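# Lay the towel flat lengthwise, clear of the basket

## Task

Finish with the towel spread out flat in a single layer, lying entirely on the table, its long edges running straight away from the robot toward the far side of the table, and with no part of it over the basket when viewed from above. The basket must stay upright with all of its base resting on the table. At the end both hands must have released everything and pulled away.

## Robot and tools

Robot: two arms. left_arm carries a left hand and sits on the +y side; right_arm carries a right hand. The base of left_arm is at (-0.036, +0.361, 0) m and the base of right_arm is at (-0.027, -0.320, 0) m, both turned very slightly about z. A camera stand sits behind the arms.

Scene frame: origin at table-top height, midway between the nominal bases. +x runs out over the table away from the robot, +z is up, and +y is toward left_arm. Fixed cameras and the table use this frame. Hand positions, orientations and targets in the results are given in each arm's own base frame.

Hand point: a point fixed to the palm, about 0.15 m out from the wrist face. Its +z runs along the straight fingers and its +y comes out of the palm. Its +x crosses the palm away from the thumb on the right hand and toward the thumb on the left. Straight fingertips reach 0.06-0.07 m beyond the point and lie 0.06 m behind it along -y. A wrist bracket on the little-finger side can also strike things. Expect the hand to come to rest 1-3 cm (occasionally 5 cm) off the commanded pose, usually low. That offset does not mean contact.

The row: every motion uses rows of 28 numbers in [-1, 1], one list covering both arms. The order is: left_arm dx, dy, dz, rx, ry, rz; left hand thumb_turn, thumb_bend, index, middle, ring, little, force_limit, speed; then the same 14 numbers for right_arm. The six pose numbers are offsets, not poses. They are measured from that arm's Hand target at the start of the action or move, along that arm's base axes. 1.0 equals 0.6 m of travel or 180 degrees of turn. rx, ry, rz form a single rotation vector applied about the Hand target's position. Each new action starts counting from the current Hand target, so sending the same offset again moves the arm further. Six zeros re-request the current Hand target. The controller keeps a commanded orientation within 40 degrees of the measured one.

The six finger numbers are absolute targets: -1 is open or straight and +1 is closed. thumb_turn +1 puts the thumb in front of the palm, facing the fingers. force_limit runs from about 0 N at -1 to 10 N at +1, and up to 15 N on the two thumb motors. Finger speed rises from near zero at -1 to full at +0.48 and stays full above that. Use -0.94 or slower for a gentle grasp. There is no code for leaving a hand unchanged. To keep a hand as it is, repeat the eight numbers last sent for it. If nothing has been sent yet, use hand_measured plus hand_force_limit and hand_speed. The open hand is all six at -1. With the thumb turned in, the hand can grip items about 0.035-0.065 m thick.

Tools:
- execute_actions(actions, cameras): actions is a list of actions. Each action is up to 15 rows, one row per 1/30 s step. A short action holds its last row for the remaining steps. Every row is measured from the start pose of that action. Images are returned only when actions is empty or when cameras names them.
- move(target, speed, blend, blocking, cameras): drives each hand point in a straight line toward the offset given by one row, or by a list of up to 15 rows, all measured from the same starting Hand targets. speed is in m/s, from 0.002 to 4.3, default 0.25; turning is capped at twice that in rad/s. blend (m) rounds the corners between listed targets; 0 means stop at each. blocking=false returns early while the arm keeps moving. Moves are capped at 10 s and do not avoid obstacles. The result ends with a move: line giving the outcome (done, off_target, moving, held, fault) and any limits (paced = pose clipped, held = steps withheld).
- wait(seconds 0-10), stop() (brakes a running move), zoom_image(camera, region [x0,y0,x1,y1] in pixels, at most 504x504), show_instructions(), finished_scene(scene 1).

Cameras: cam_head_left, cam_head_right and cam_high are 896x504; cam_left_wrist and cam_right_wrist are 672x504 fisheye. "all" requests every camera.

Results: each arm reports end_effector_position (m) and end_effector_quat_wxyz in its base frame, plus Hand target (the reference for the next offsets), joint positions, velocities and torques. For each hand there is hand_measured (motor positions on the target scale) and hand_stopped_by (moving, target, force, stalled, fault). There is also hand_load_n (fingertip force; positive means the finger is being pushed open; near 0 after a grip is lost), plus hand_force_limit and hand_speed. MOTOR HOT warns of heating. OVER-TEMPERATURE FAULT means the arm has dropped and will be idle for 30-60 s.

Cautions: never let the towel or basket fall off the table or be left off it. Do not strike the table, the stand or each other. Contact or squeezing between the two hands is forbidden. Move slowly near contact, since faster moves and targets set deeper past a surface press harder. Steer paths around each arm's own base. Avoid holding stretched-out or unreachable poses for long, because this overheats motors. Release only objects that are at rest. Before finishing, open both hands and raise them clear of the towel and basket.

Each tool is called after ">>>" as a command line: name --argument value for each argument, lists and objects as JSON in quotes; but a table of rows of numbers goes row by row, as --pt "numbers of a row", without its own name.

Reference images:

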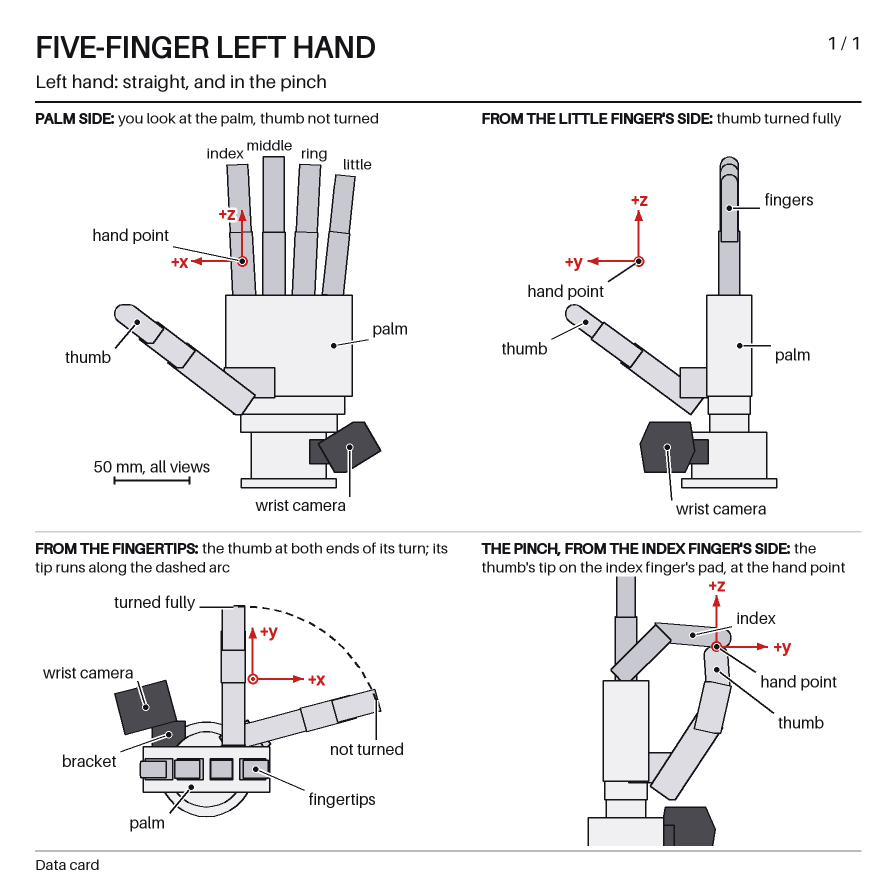

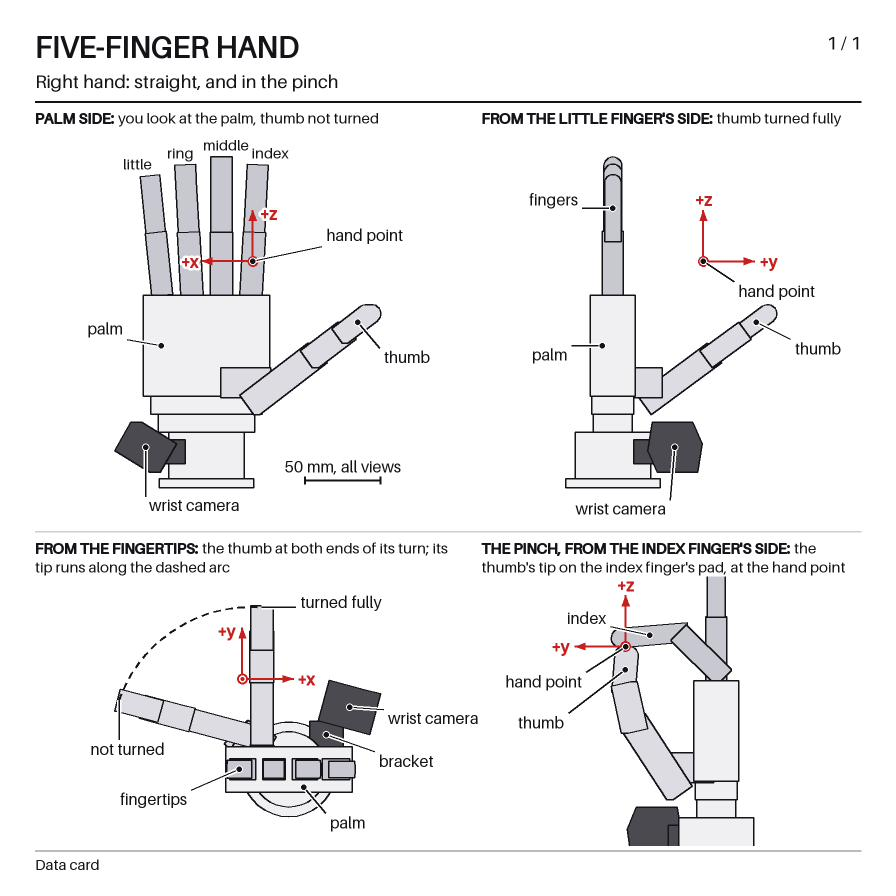

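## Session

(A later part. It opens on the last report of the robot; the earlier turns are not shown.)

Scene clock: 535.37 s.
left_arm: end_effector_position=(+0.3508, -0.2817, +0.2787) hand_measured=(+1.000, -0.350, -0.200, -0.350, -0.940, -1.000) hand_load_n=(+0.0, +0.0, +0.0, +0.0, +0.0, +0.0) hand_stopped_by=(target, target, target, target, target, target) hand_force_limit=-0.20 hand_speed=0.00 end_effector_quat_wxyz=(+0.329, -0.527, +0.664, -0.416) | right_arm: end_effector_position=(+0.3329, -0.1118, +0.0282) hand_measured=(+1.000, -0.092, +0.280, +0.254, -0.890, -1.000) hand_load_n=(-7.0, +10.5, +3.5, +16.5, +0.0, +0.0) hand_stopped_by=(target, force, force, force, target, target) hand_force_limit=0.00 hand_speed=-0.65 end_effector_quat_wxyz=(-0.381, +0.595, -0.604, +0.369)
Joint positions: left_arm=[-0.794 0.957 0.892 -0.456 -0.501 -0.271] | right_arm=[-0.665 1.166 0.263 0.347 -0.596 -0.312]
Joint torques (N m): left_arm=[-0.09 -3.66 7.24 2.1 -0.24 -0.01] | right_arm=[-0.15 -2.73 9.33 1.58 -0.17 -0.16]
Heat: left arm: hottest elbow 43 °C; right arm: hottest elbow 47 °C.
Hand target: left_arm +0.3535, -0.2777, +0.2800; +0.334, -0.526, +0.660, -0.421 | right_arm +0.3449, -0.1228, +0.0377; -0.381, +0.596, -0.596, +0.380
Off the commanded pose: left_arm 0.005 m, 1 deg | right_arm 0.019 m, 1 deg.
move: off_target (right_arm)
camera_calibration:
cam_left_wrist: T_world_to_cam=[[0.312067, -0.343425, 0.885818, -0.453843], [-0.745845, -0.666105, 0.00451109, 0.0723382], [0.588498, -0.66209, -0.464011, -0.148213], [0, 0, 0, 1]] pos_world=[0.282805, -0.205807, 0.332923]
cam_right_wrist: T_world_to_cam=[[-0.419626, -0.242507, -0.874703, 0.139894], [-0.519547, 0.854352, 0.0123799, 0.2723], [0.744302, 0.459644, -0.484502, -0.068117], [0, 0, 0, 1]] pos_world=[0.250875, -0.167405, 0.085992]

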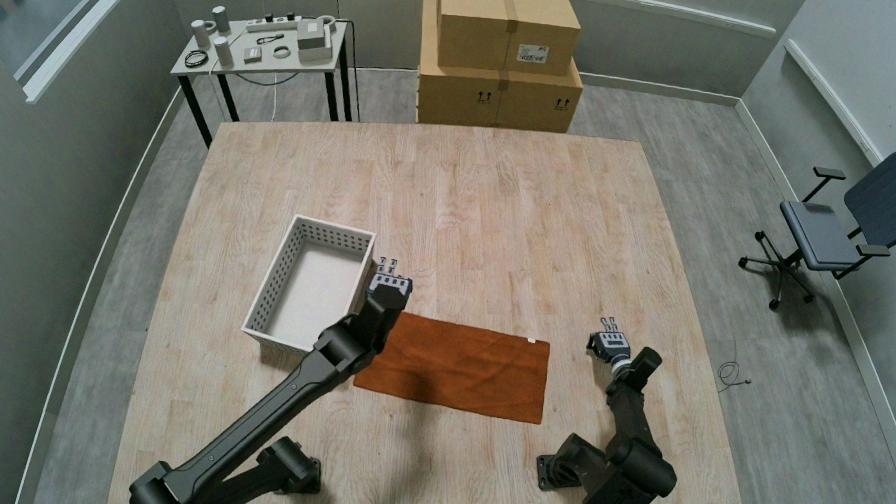

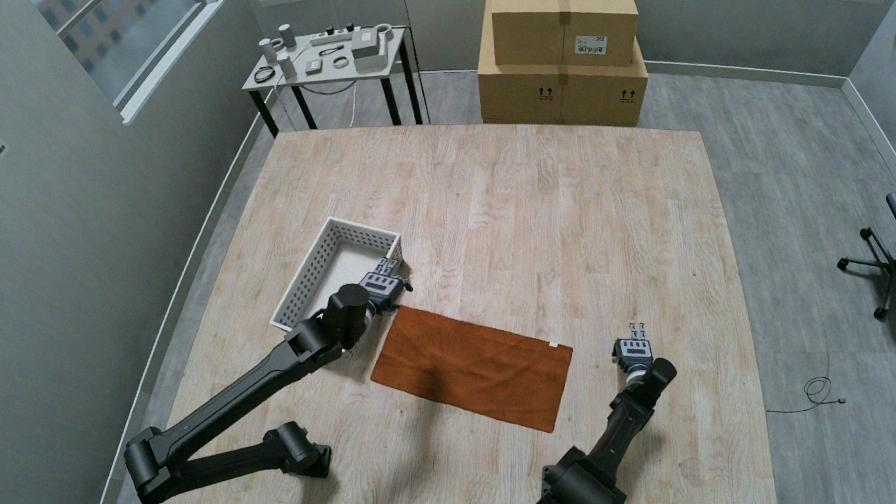

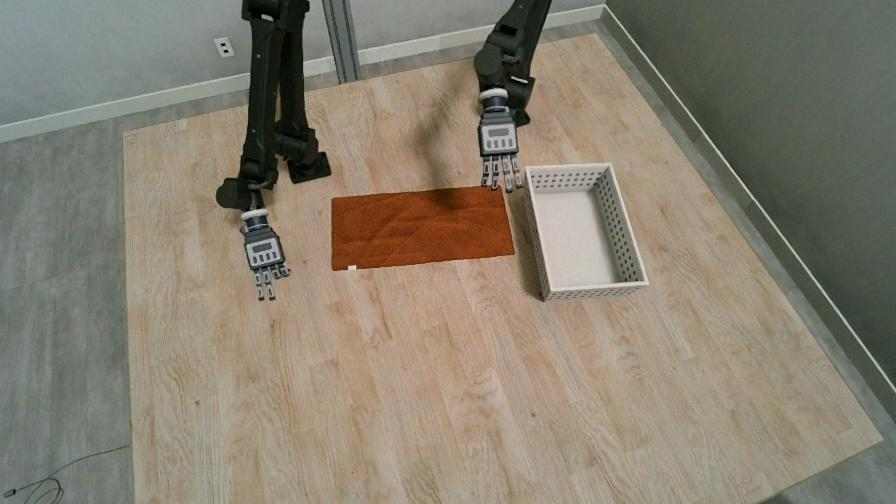

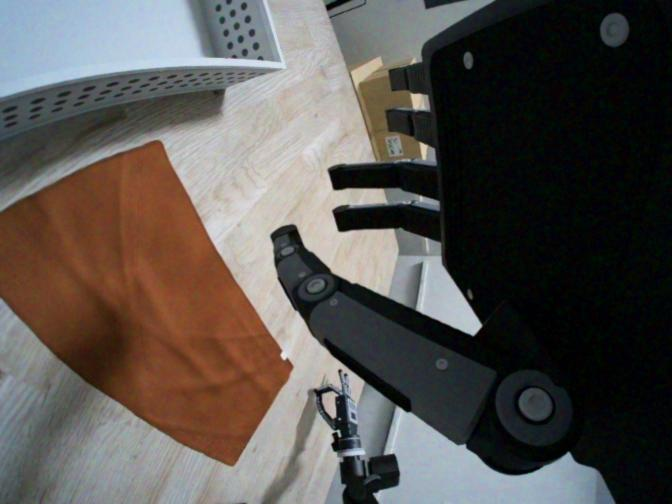

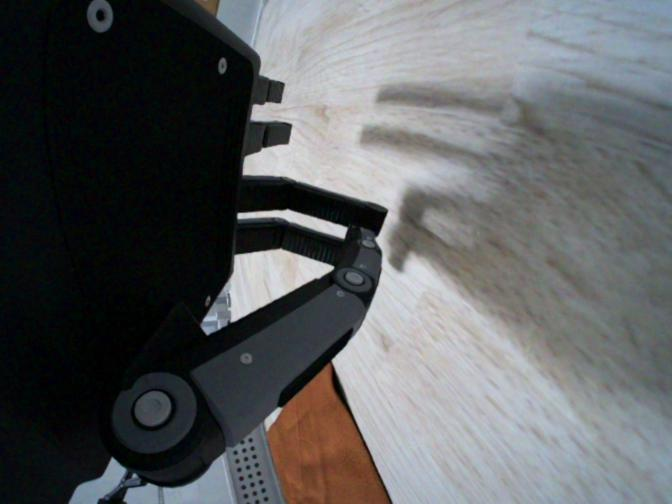

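>>> move --pt "0 0 0 0 0 0 -1 -1 -0.1 -0.03 0.02 -0.05 0 0 0 0 0.137 0 0 0 -1 -1 -0.1 -0.03 0.02 -0.05 0 0" --pt "0.0328 -0.088 -0.3333 0.0067 0.055 0.0578 -1 -1 -0.1 -0.03 0.02 -0.05 0 0 -0.039 0.4118 0.0705 0 0.0556 0 -1 -1 -0.1 -0.03 0.02 -0.05 0 0" --pt "0.0328 -0.088 -0.43 0.0067 0.055 0.0578 -1 -1 -0.1 -0.03 0.02 -0.05 0 0 -0.039 0.4118 -0.026 0 0.0556 0 -1 -1 -0.1 -0.03 0.02 -0.05 0 0" --speed '[0.25, 0.25, 0.1]' --blend '[0.03, 0.02, 0]' --cameras '["all"]'

Scene clock: 727.03 s.
left_arm: end_effector_position=(+0.3778, -0.3278, +0.0300) hand_measured=(-1.000, -1.000, -0.100, -0.030, +0.020, -0.050) hand_load_n=(+0.0, +0.0, +0.0, -0.5, +0.0, +0.0) hand_stopped_by=(target, target, target, target, target, target) hand_force_limit=0.00 hand_speed=0.00 end_effector_quat_wxyz=(-0.322, +0.614, -0.638, +0.335) | right_arm: end_effector_position=(+0.3203, +0.1224, +0.0236) hand_measured=(-1.000, -1.000, -0.100, -0.030, +0.020, -0.050) hand_load_n=(+0.0, +0.0, +0.0, +0.0, +0.0, +0.0) hand_stopped_by=(target, target, target, target, target, target) hand_force_limit=0.00 hand_speed=0.00 end_effector_quat_wxyz=(-0.325, +0.630, -0.625, +0.328)
Joint positions: left_arm=[-0.855 1.505 0.719 -0.004 -0.644 -0.544] | right_arm=[0.442 1 0.266 0.075 0.359 0.257]
Joint torques (N m): left_arm=[-1.67 -5.89 5 1.77 -0.3 -0.24] | right_arm=[0.32 -1.49 7.61 2.22 0.29 0.01]
Heat: left arm: hottest elbow 43 °C; right arm: hottest elbow 54 °C.
Hand target: left_arm +0.3733, -0.3304, +0.0220; -0.318, +0.614, -0.640, +0.335 | right_arm +0.3214, +0.1242, +0.0220; -0.327, +0.627, -0.627, +0.326
Off the commanded pose: left_arm 0.010 m, 1 deg | right_arm 0.003 m, 0 deg.
move: done; blend cut to 0 m at target 1
camera_calibration:
cam_left_wrist: T_world_to_cam=[[0.501795, -0.284834, 0.816744, -0.308266], [-0.598299, -0.796212, 0.0899131, -0.0380814], [0.624691, -0.533776, -0.569951, -0.278453], [0, 0, 0, 1]] pos_world=[0.30585, -0.266757, 0.0964938]
cam_right_wrist: T_world_to_cam=[[-0.550715, -0.268805, -0.790226, 0.230532], [-0.518511, 0.852076, 0.0715102, 0.0642676], [0.65411, 0.449122, -0.608629, -0.135493], [0, 0, 0, 1]] pos_world=[0.248908, 0.0680601, 0.0951114]

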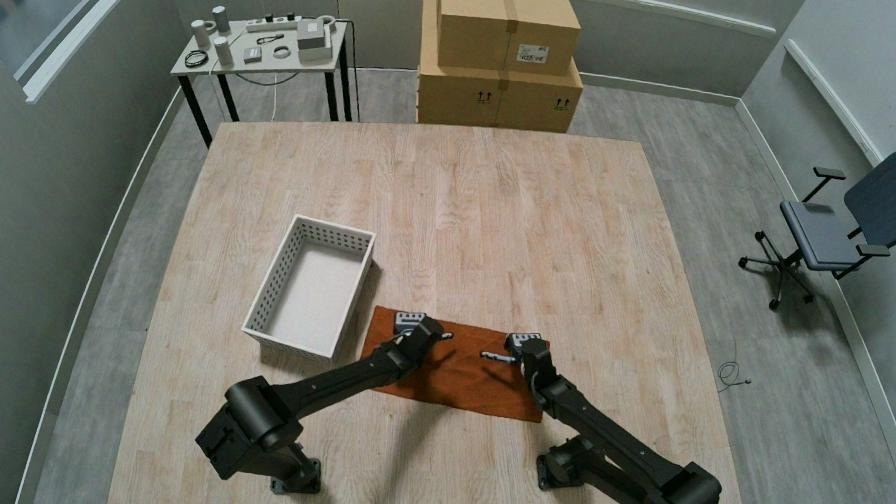

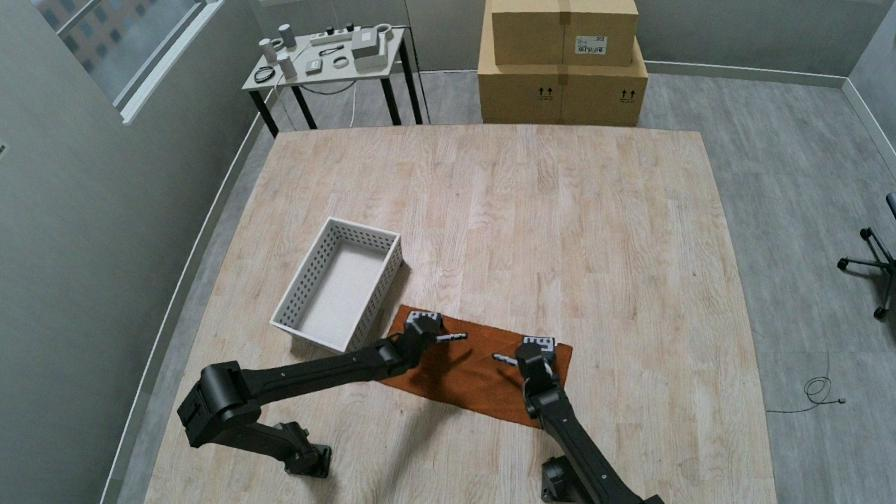

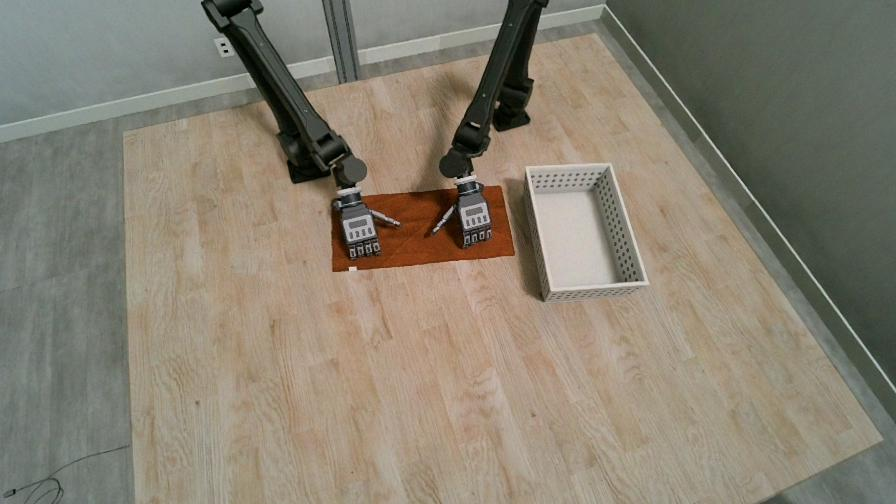

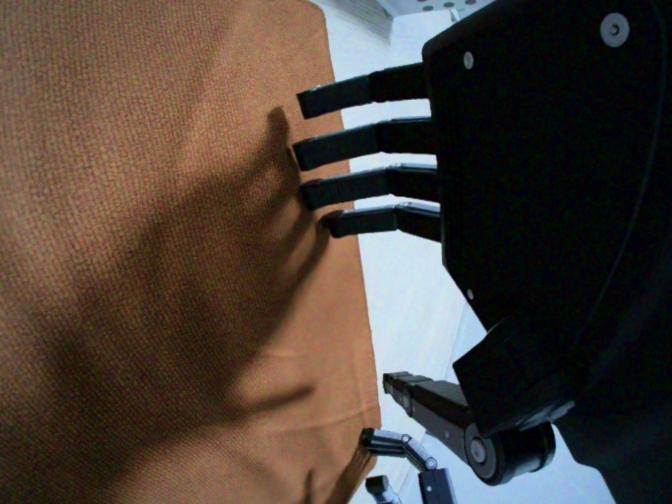

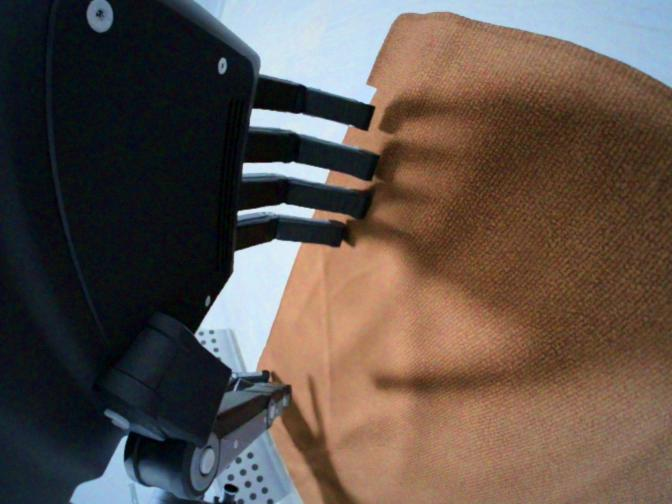

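>>> move --pt "0 0 -0.06 0 0 0 -1 -1 -0.1 -0.03 0.02 -0.05 0 0 0 0 -0.06 0 0 0 -1 -1 -0.1 -0.03 0.02 -0.05 0 0" --pt "0.2858 -0.119 -0.06 0 0 -0.0833 -1 -1 -0.1 -0.03 0.02 -0.05 0 0 0.191 -0.0672 -0.06 0 0 -0.0833 -1 -1 -0.1 -0.03 0.02 -0.05 0 0" --speed '[0.1, 0.1]' --blend '[0.01, 0]' --cameras '["all"]'

Scene clock: 750.03 s.
left_arm: end_effector_position=(+0.5430, -0.4122, +0.0284) hand_measured=(-1.000, -1.000, -0.100, -0.030, +0.020, -0.050) hand_load_n=(+0.0, +0.0, +0.0, -4.5, +0.0, +0.0) hand_stopped_by=(target, target, target, target, target, target) hand_force_limit=0.00 hand_speed=0.00 end_effector_quat_wxyz=(+0.275, -0.522, +0.694, -0.411) | right_arm: end_effector_position=(+0.4478, +0.0976, +0.0220) hand_measured=(-1.000, -1.000, -0.100, -0.030, +0.020, -0.050) hand_load_n=(-0.5, +0.0, +0.0, -7.5, +0.0, +0.0) hand_stopped_by=(target, target, target, target, target, target) hand_force_limit=0.00 hand_speed=0.00 end_effector_quat_wxyz=(+0.327, -0.524, +0.690, -0.378)
Joint positions: left_arm=[-0.667 1.861 1.124 0.177 -0.284 -0.229] | right_arm=[0.296 1.405 0.482 0.339 0.431 0.333]
Joint torques (N m): left_arm=[-0.09 -7.41 7.12 0.27 -0.09 0.04] | right_arm=[-1.38 -2.43 6.22 0.36 0.33 -0.09]
Heat: left arm: hottest elbow 42 °C; right arm: hottest elbow 51 °C.
Hand target: left_arm +0.5447, -0.4020, -0.0140; +0.272, -0.525, +0.715, -0.373 | right_arm +0.4361, +0.0839, -0.0139; +0.282, -0.540, +0.703, -0.366
Off the commanded pose: left_arm 0.044 m, 5 deg | right_arm 0.040 m, 6 deg.
move: off_target (left_arm, right_arm)
camera_calibration:
cam_left_wrist: T_world_to_cam=[[0.365953, -0.351833, 0.861564, -0.368992], [-0.792278, -0.603473, 0.0900861, 0.178437], [0.488235, -0.715565, -0.499593, -0.430522], [0, 0, 0, 1]] pos_world=[0.486601, -0.330208, 0.0867496]
cam_right_wrist: T_world_to_cam=[[-0.519679, -0.094778, -0.849088, 0.263356], [-0.303495, 0.949488, 0.0797669, 0.0456388], [0.798639, 0.299147, -0.522194, -0.260789], [0, 0, 0, 1]] pos_world=[0.358989, 0.0596412, 0.0837896]

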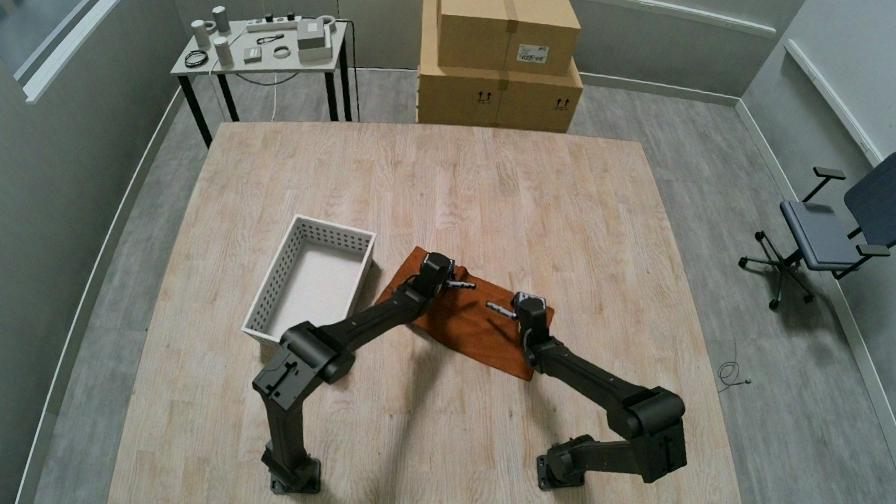

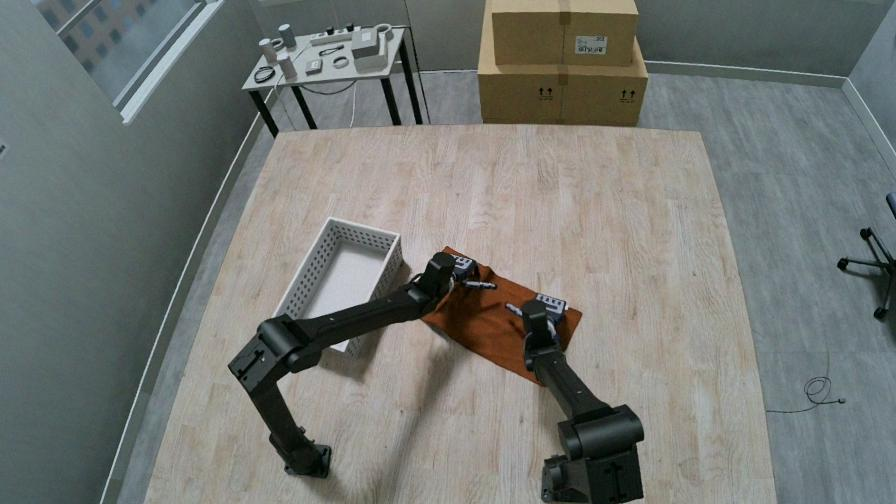

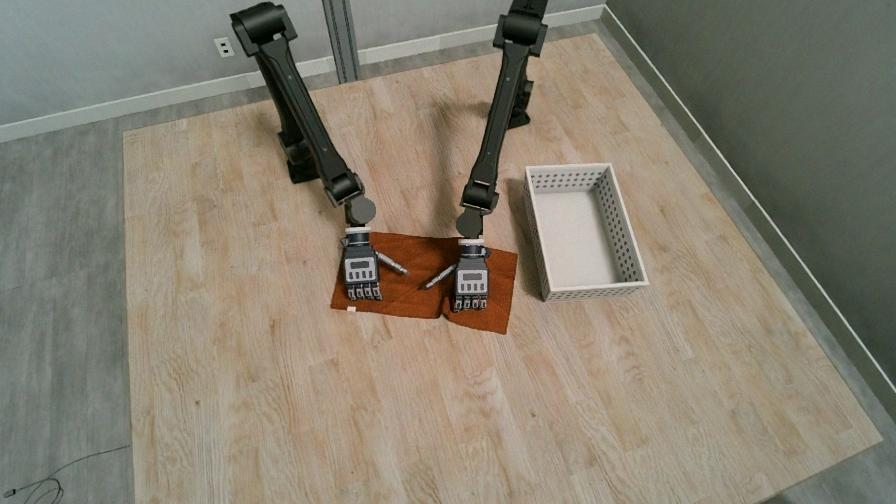

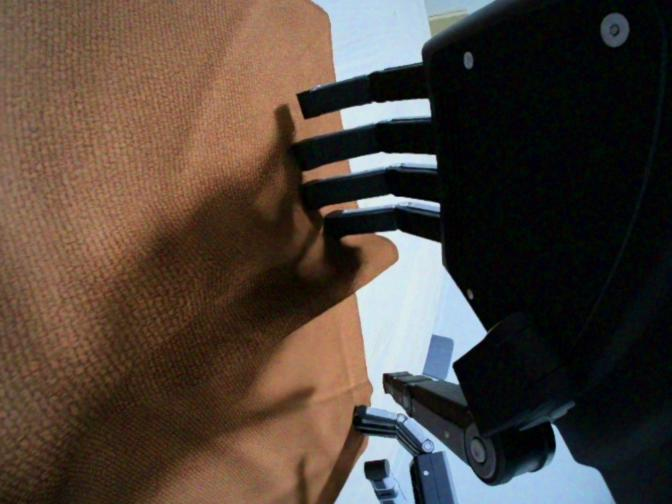

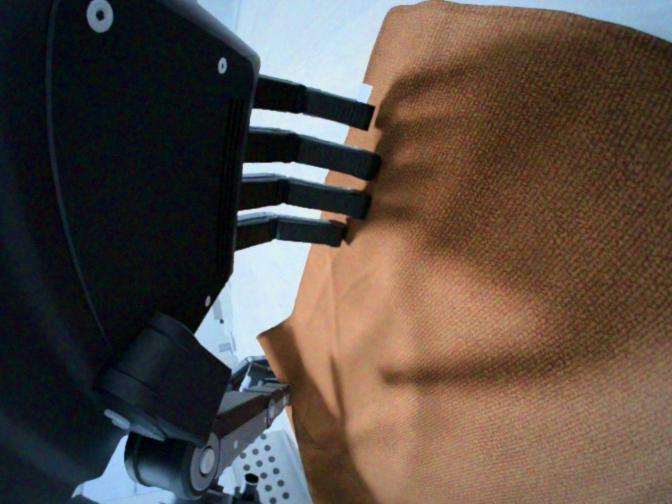

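>>> move --pt "0 0 0 0 0 0 -1 -1 -0.1 -0.03 0.02 -0.05 0 0 0 0 0.133 0 0 0 -1 -1 -0.1 -0.03 0.02 -0.05 0 0" --pt "0 0 0 0 0 0 -1 -1 -0.1 -0.03 0.02 -0.05 0 0 -0.2305 0.0573 0.14 0 0 0.25 -1 -1 -0.1 -0.03 0.02 -0.05 0 0" --pt "0 0 0 0 0 0 -1 -1 -0.1 -0.03 0.02 -0.05 0 0 -0.2305 0.0573 0.02 0 0 0.25 -1 -1 -0.1 -0.03 0.02 -0.05 0 0" --speed '[0.2, 0.25, 0.1]' --blend '[0.03, 0.02, 0]' --cameras '["all"]'

Scene clock: 824.40 s.
left_arm: end_effector_position=(+0.5430, -0.4122, +0.0284) hand_measured=(-1.000, -1.000, -0.100, -0.030, +0.020, -0.050) hand_load_n=(+0.0, -0.5, +0.0, -4.5, +0.0, +0.0) hand_stopped_by=(target, target, target, target, target, target) hand_force_limit=0.00 hand_speed=0.00 end_effector_quat_wxyz=(+0.275, -0.522, +0.694, -0.411) | right_arm: end_effector_position=(+0.3106, +0.1250, +0.0208) hand_measured=(-1.000, -1.000, -0.100, -0.030, +0.020, -0.050) hand_load_n=(-0.5, +0.0, +0.0, -6.5, +0.0, +0.0) hand_stopped_by=(target, target, target, target, target, target) hand_force_limit=0.00 hand_speed=0.00 end_effector_quat_wxyz=(-0.422, +0.759, -0.431, +0.246)
Joint positions: left_arm=[-0.667 1.861 1.124 0.177 -0.284 -0.228] | right_arm=[0.152 1.033 0.226 0.224 -0.317 -0.215]
Joint torques (N m): left_arm=[-0.03 -7.36 7.1 0.28 -0.08 0.05] | right_arm=[-0.5 -0.15 5.7 1.43 0.24 -0.15]
Heat: left arm: hottest elbow 42 °C; right arm: hottest elbow 48 °C.
Hand target: left_arm +0.5447, -0.4020, -0.0140; +0.272, -0.525, +0.715, -0.373 | right_arm +0.2978, +0.1183, -0.0019; -0.401, +0.768, -0.443, +0.231
Off the commanded pose: left_arm 0.044 m, 5 deg | right_arm 0.027 m, 4 deg.
move: off_target (left_arm, right_arm)
camera_calibration:
cam_left_wrist: T_world_to_cam=[[0.365832, -0.35215, 0.861485, -0.369031], [-0.79241, -0.603332, 0.0898746, 0.178566], [0.488112, -0.715528, -0.499766, -0.430435], [0, 0, 0, 1]] pos_world=[0.486601, -0.330208, 0.0867497]
cam_right_wrist: T_world_to_cam=[[-0.295844, -0.487892, -0.821241, 0.172571], [-0.880989, 0.471676, 0.0371495, 0.218079], [0.369235, 0.734495, -0.56937, -0.0801184], [0, 0, 0, 1]] pos_world=[0.272762, 0.0401801, 0.0880038]

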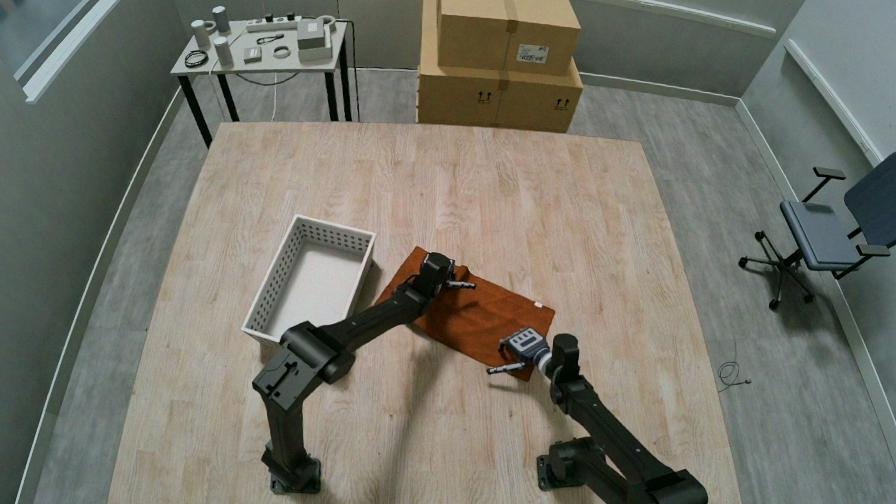

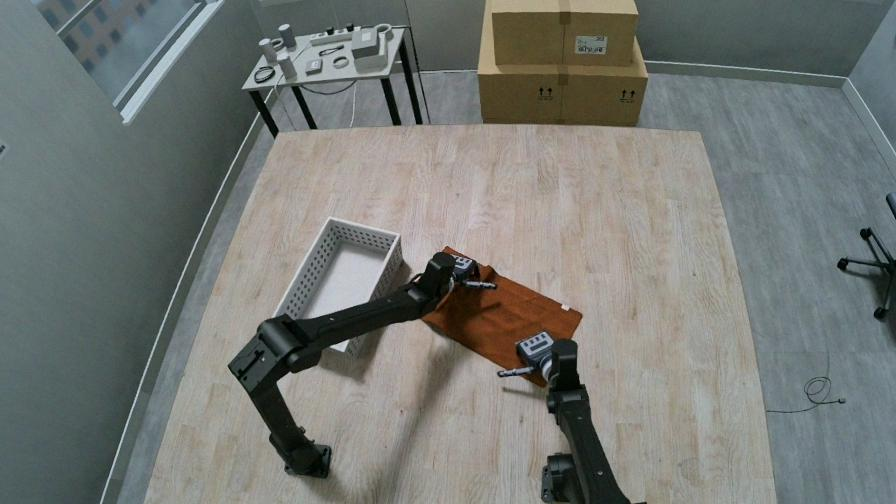

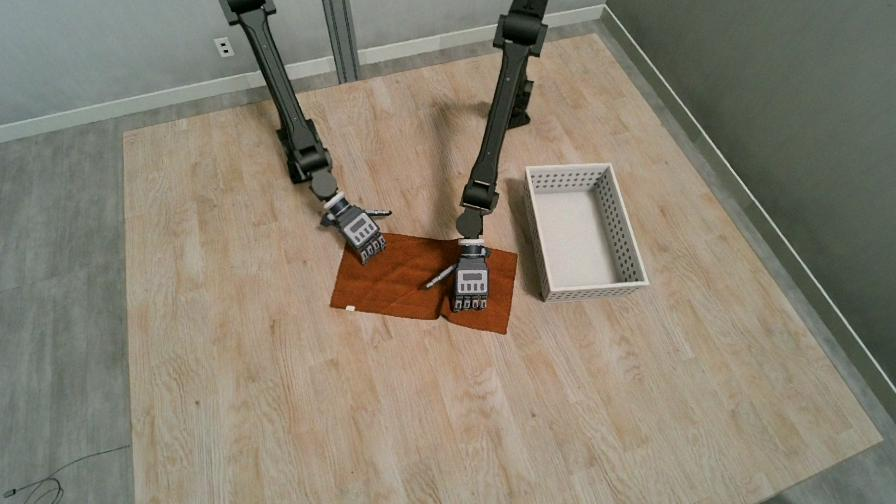

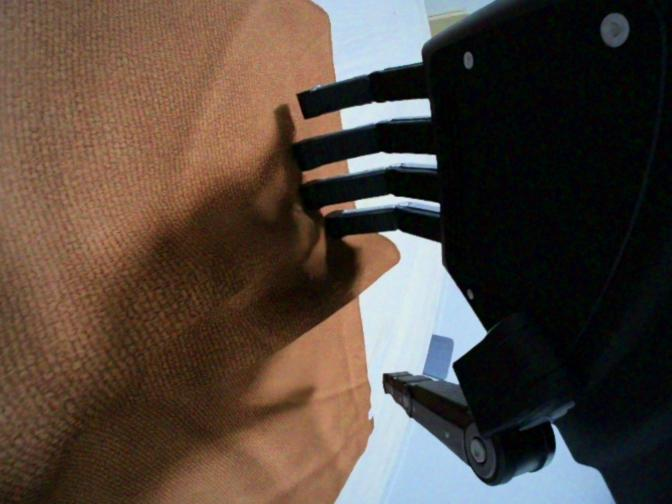

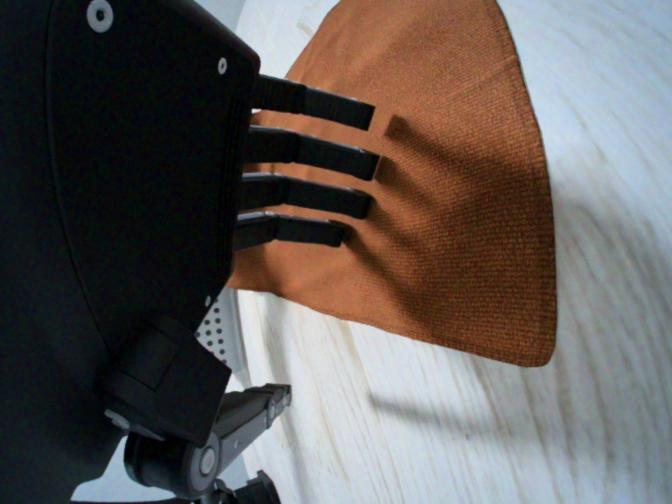

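>>> move --pt "0.0368 0.0033 0 0 0 -0.0611 -1 -1 -0.1 -0.03 0.02 -0.05 0 0 -0.0433 0.0433 -0.02 0 0 -0.0478 -1 -1 -0.1 -0.03 0.02 -0.05 0 0" --pt "0.0565 -0.0795 0 0 0 -0.1778 -1 -1 -0.1 -0.03 0.02 -0.05 0 0 -0.08 0.15 -0.02 0 0 -0.1389 -1 -1 -0.1 -0.03 0.02 -0.05 0 0" --speed '[0.12, 0.12]' --blend '[0.015, 0]' --cameras '["all"]'

Scene clock: 867.90 s.
left_arm: end_effector_position=(+0.5817, -0.4492, +0.0281) hand_measured=(-1.000, -1.000, -0.100, -0.030, +0.020, -0.050) hand_load_n=(-0.5, +0.0, +0.0, -3.5, +0.0, +0.0) hand_stopped_by=(target, target, target, target, target, target) hand_force_limit=0.00 hand_speed=0.00 end_effector_quat_wxyz=(+0.176, -0.304, +0.815, -0.460) | right_arm: end_effector_position=(+0.2711, +0.2063, +0.0167) hand_measured=(-1.000, -1.000, -0.100, -0.030, +0.020, -0.050) hand_load_n=(+0.0, +0.0, +0.0, +0.0, +0.0, +0.0) hand_stopped_by=(target, target, target, target, target, target) hand_force_limit=0.00 hand_speed=0.00 end_effector_quat_wxyz=(-0.371, +0.621, -0.603, +0.337)
Joint positions: left_arm=[-0.566 1.999 1.361 0.079 0.241 0.156] | right_arm=[0.889 1.069 0.236 0.13 0.691 0.528]
Joint torques (N m): left_arm=[-1.32 -9.23 7.87 0.38 0.15 -0.04] | right_arm=[2.26 0.62 5.94 0.24 -1.11 0.2]
Heat: left arm: hottest elbow 42 °C; right arm: hottest elbow 47 °C.
Hand target: left_arm +0.5786, -0.4495, -0.0141; +0.158, -0.308, +0.832, -0.434 | right_arm +0.2497, +0.2083, -0.0140; -0.341, +0.654, -0.599, +0.312
Off the commanded pose: left_arm 0.042 m, 4 deg | right_arm 0.037 m, 6 deg.
move: off_target (left_arm, right_arm)
camera_calibration:
cam_left_wrist: T_world_to_cam=[[0.0989067, -0.524281, 0.845782, -0.317569], [-0.992929, -0.108067, 0.0491259, 0.527218], [0.0656455, -0.84466, -0.531263, -0.287299], [0, 0, 0, 1]] pos_world=[0.57376, -0.352191, 0.0900626]
cam_right_wrist: T_world_to_cam=[[-0.467361, -0.259769, -0.845041, 0.196983], [-0.559665, 0.826869, 0.0553474, -0.0156281], [0.68436, 0.498807, -0.53183, -0.16499], [0, 0, 0, 1]] pos_world=[0.196228, 0.14639, 0.0795769]

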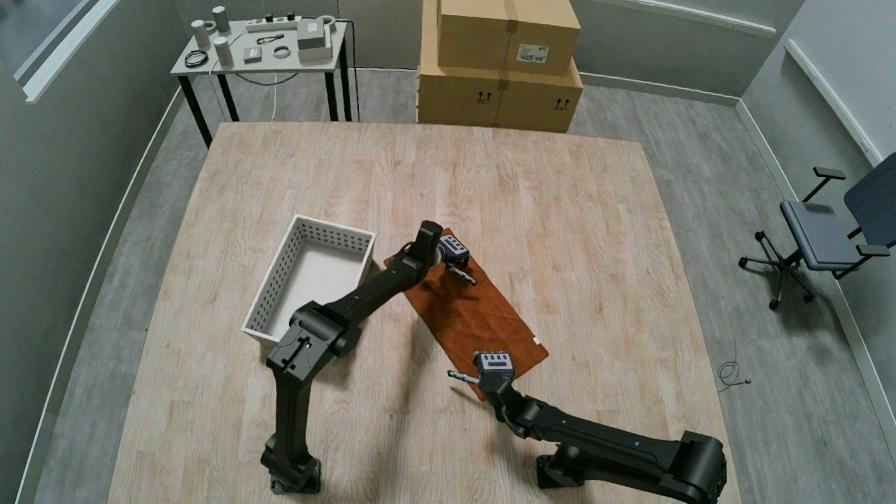

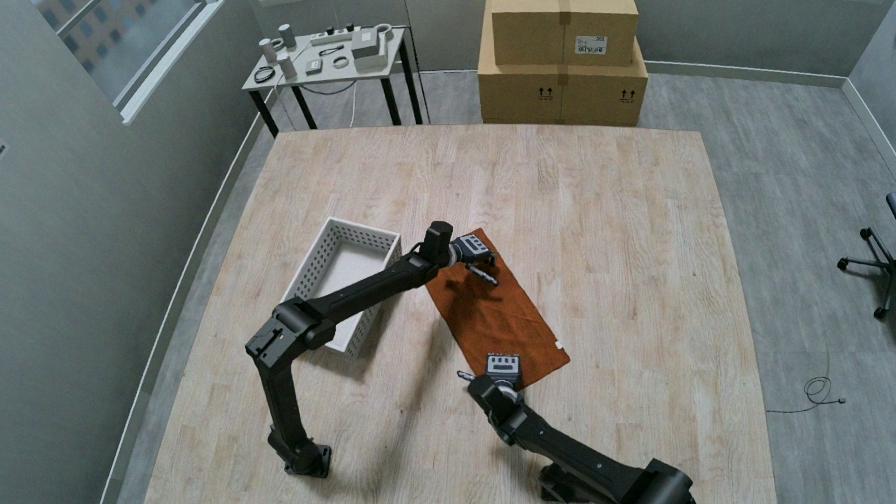

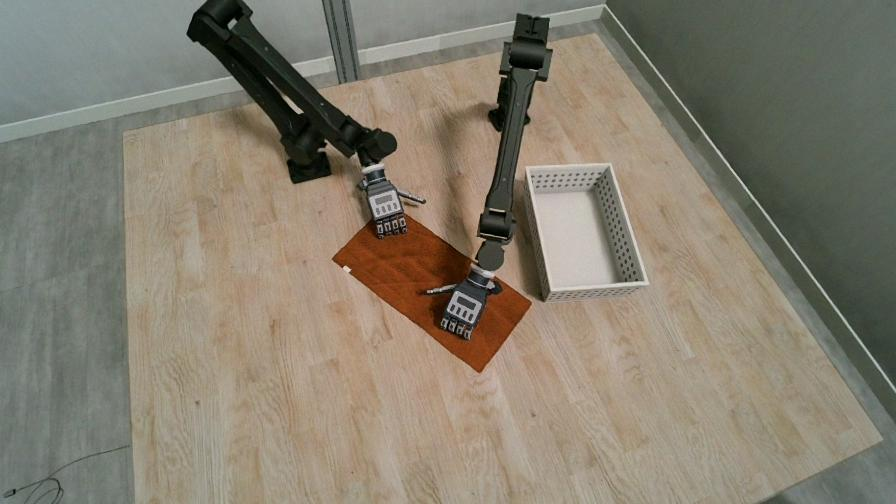

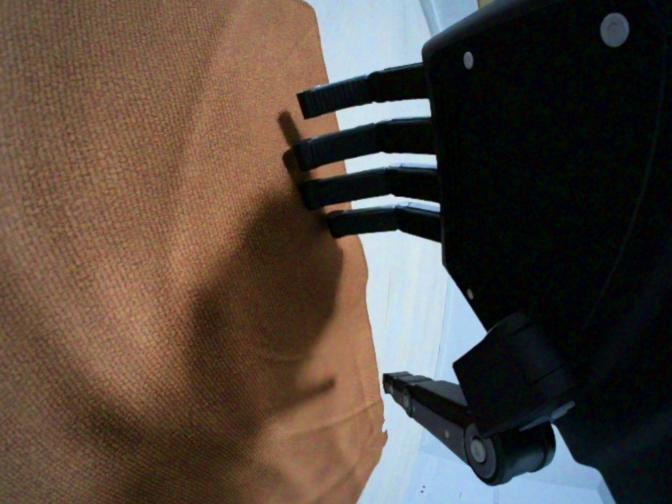

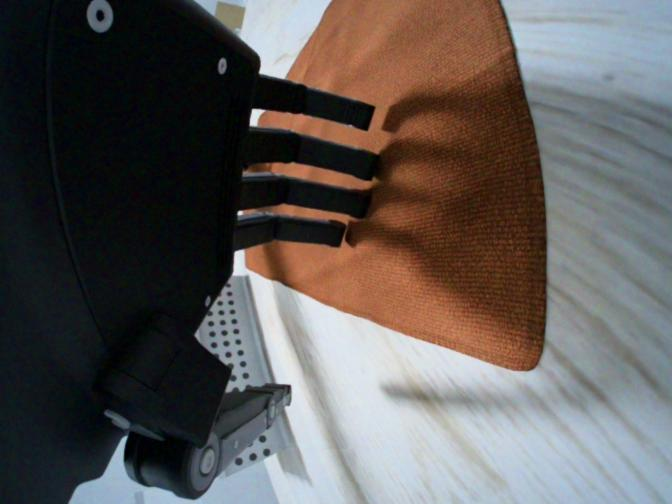

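>>> move --pt "-0.0117 -0.098 0 0 0 -0.089 -1 -1 -0.1 -0.03 0.02 -0.05 0 0 0 0.06 0 0 0 -0.056 -1 -1 -0.1 -0.03 0.02 -0.05 0 0" --pt "-0.0347 -0.1637 0 0 0 -0.178 -1 -1 -0.1 -0.03 0.02 -0.05 0 0 -0.0067 0.1533 0 0 0 -0.111 -1 -1 -0.1 -0.03 0.02 -0.05 0 0" --speed '[0.12, 0.12]' --blend '[0.015, 0]' --cameras '["all"]'

Scene clock: 926.63 s.
left_arm: end_effector_position=(+0.5698, -0.5327, +0.0291) hand_measured=(-1.000, -1.000, -0.100, -0.030, +0.020, -0.050) hand_load_n=(+0.0, +0.0, +0.0, -4.5, -0.5, +0.0) hand_stopped_by=(target, target, target, target, target, target) hand_force_limit=0.00 hand_speed=0.00 end_effector_quat_wxyz=(+0.054, -0.073, +0.873, -0.479) | right_arm: end_effector_position=(+0.2695, +0.2822, +0.0203) hand_measured=(-1.000, -1.000, -0.100, -0.030, +0.020, -0.050) hand_load_n=(+0.0, +0.0, +0.0, +5.0, +0.0, +0.0) hand_stopped_by=(target, target, target, target, target, target) hand_force_limit=0.00 hand_speed=0.00 end_effector_quat_wxyz=(+0.304, -0.509, +0.700, -0.398)
Joint positions: left_arm=[-0.607 2.193 1.746 -0.275 0.628 0.505] | right_arm=[1.16 1.431 0.631 -0.564 1.036 1.355]
Joint torques (N m): left_arm=[-3.08 -11.58 8.88 0.51 0.11 0.03] | right_arm=[3.6 -1.96 6.56 0.95 -2.19 0.16]
Heat: left arm: hottest elbow 42 °C; right arm: hottest elbow 47 °C.
Hand target: left_arm +0.5577, -0.5479, -0.0139; +0.033, -0.066, +0.884, -0.461 | right_arm +0.2459, +0.3003, -0.0139; +0.282, -0.540, +0.703, -0.366
Off the commanded pose: left_arm 0.047 m, 4 deg | right_arm 0.045 m, 6 deg.
move: off_target (left_arm, right_arm)
camera_calibration:
cam_left_wrist: T_world_to_cam=[[-0.193828, -0.522577, 0.830268, -0.192898], [-0.908749, 0.414488, 0.048732, 0.736799], [-0.369602, -0.745059, -0.555231, -0.0547045], [0, 0, 0, 1]] pos_world=[0.611957, -0.446957, 0.093878]
cam_right_wrist: T_world_to_cam=[[-0.529792, -0.0898967, -0.84335, 0.187857], [-0.243233, 0.968702, 0.0495404, -0.20474], [0.812501, 0.231377, -0.535076, -0.158856], [0, 0, 0, 1]] pos_world=[0.178796, 0.251976, 0.0835719]

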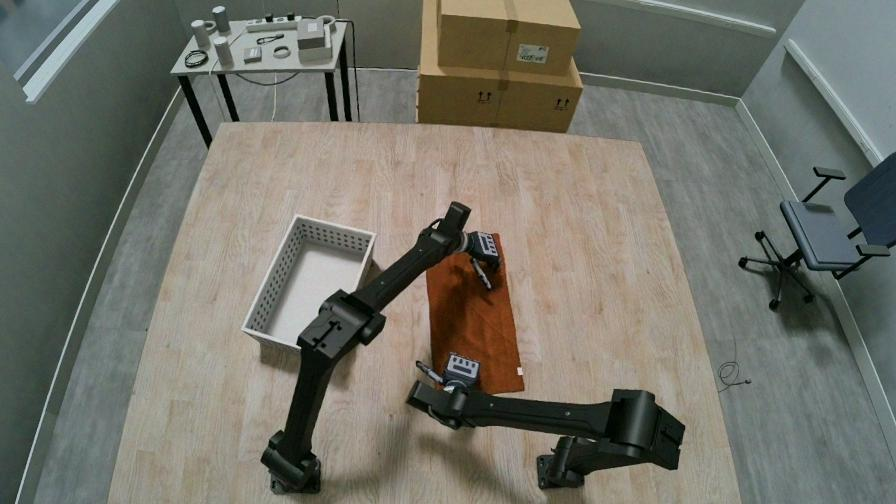

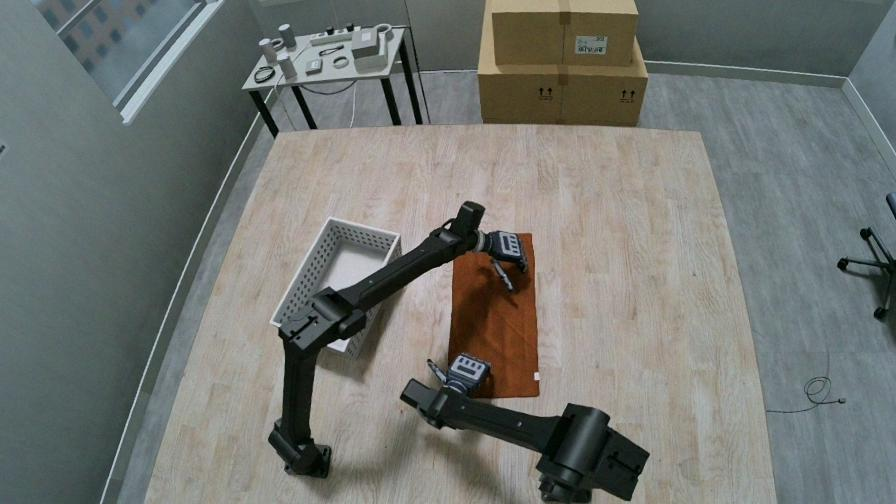

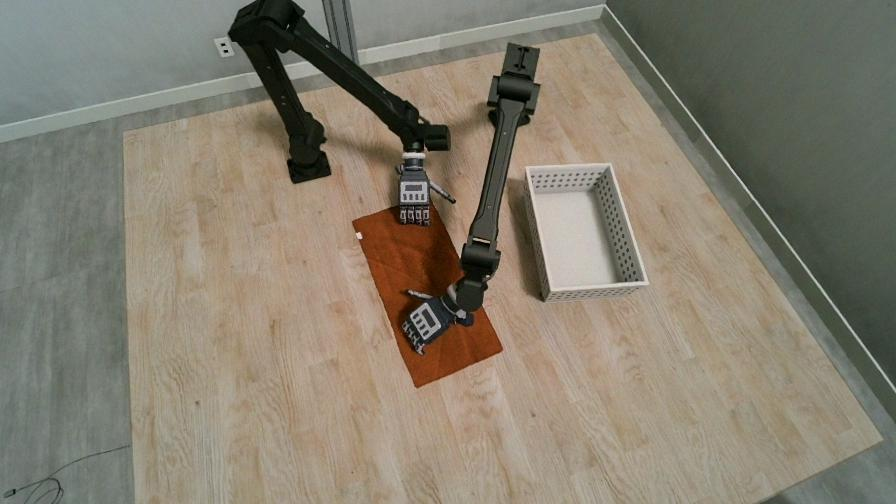

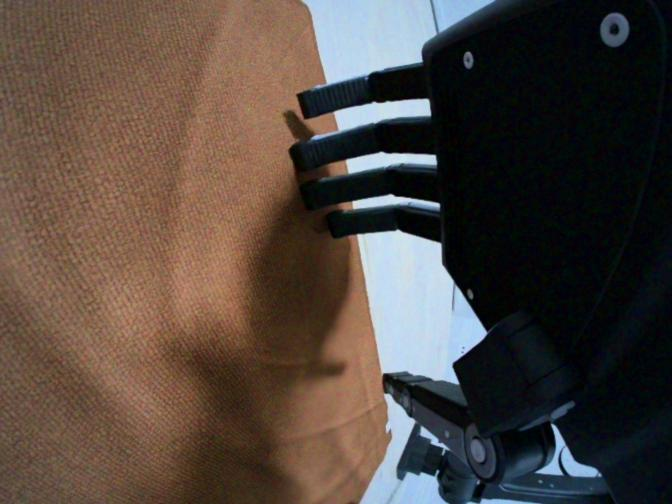

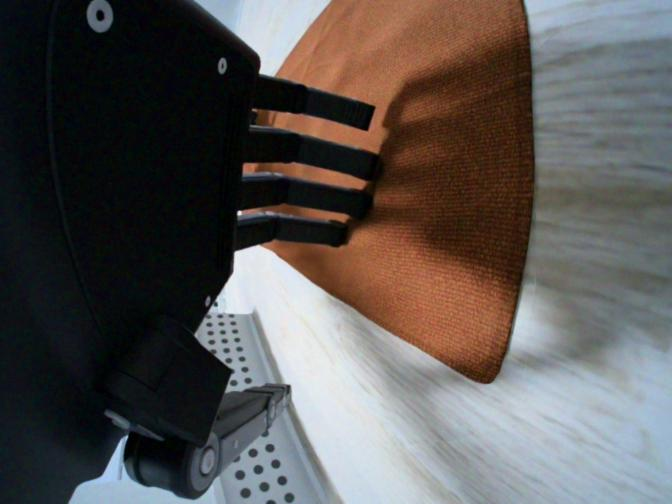

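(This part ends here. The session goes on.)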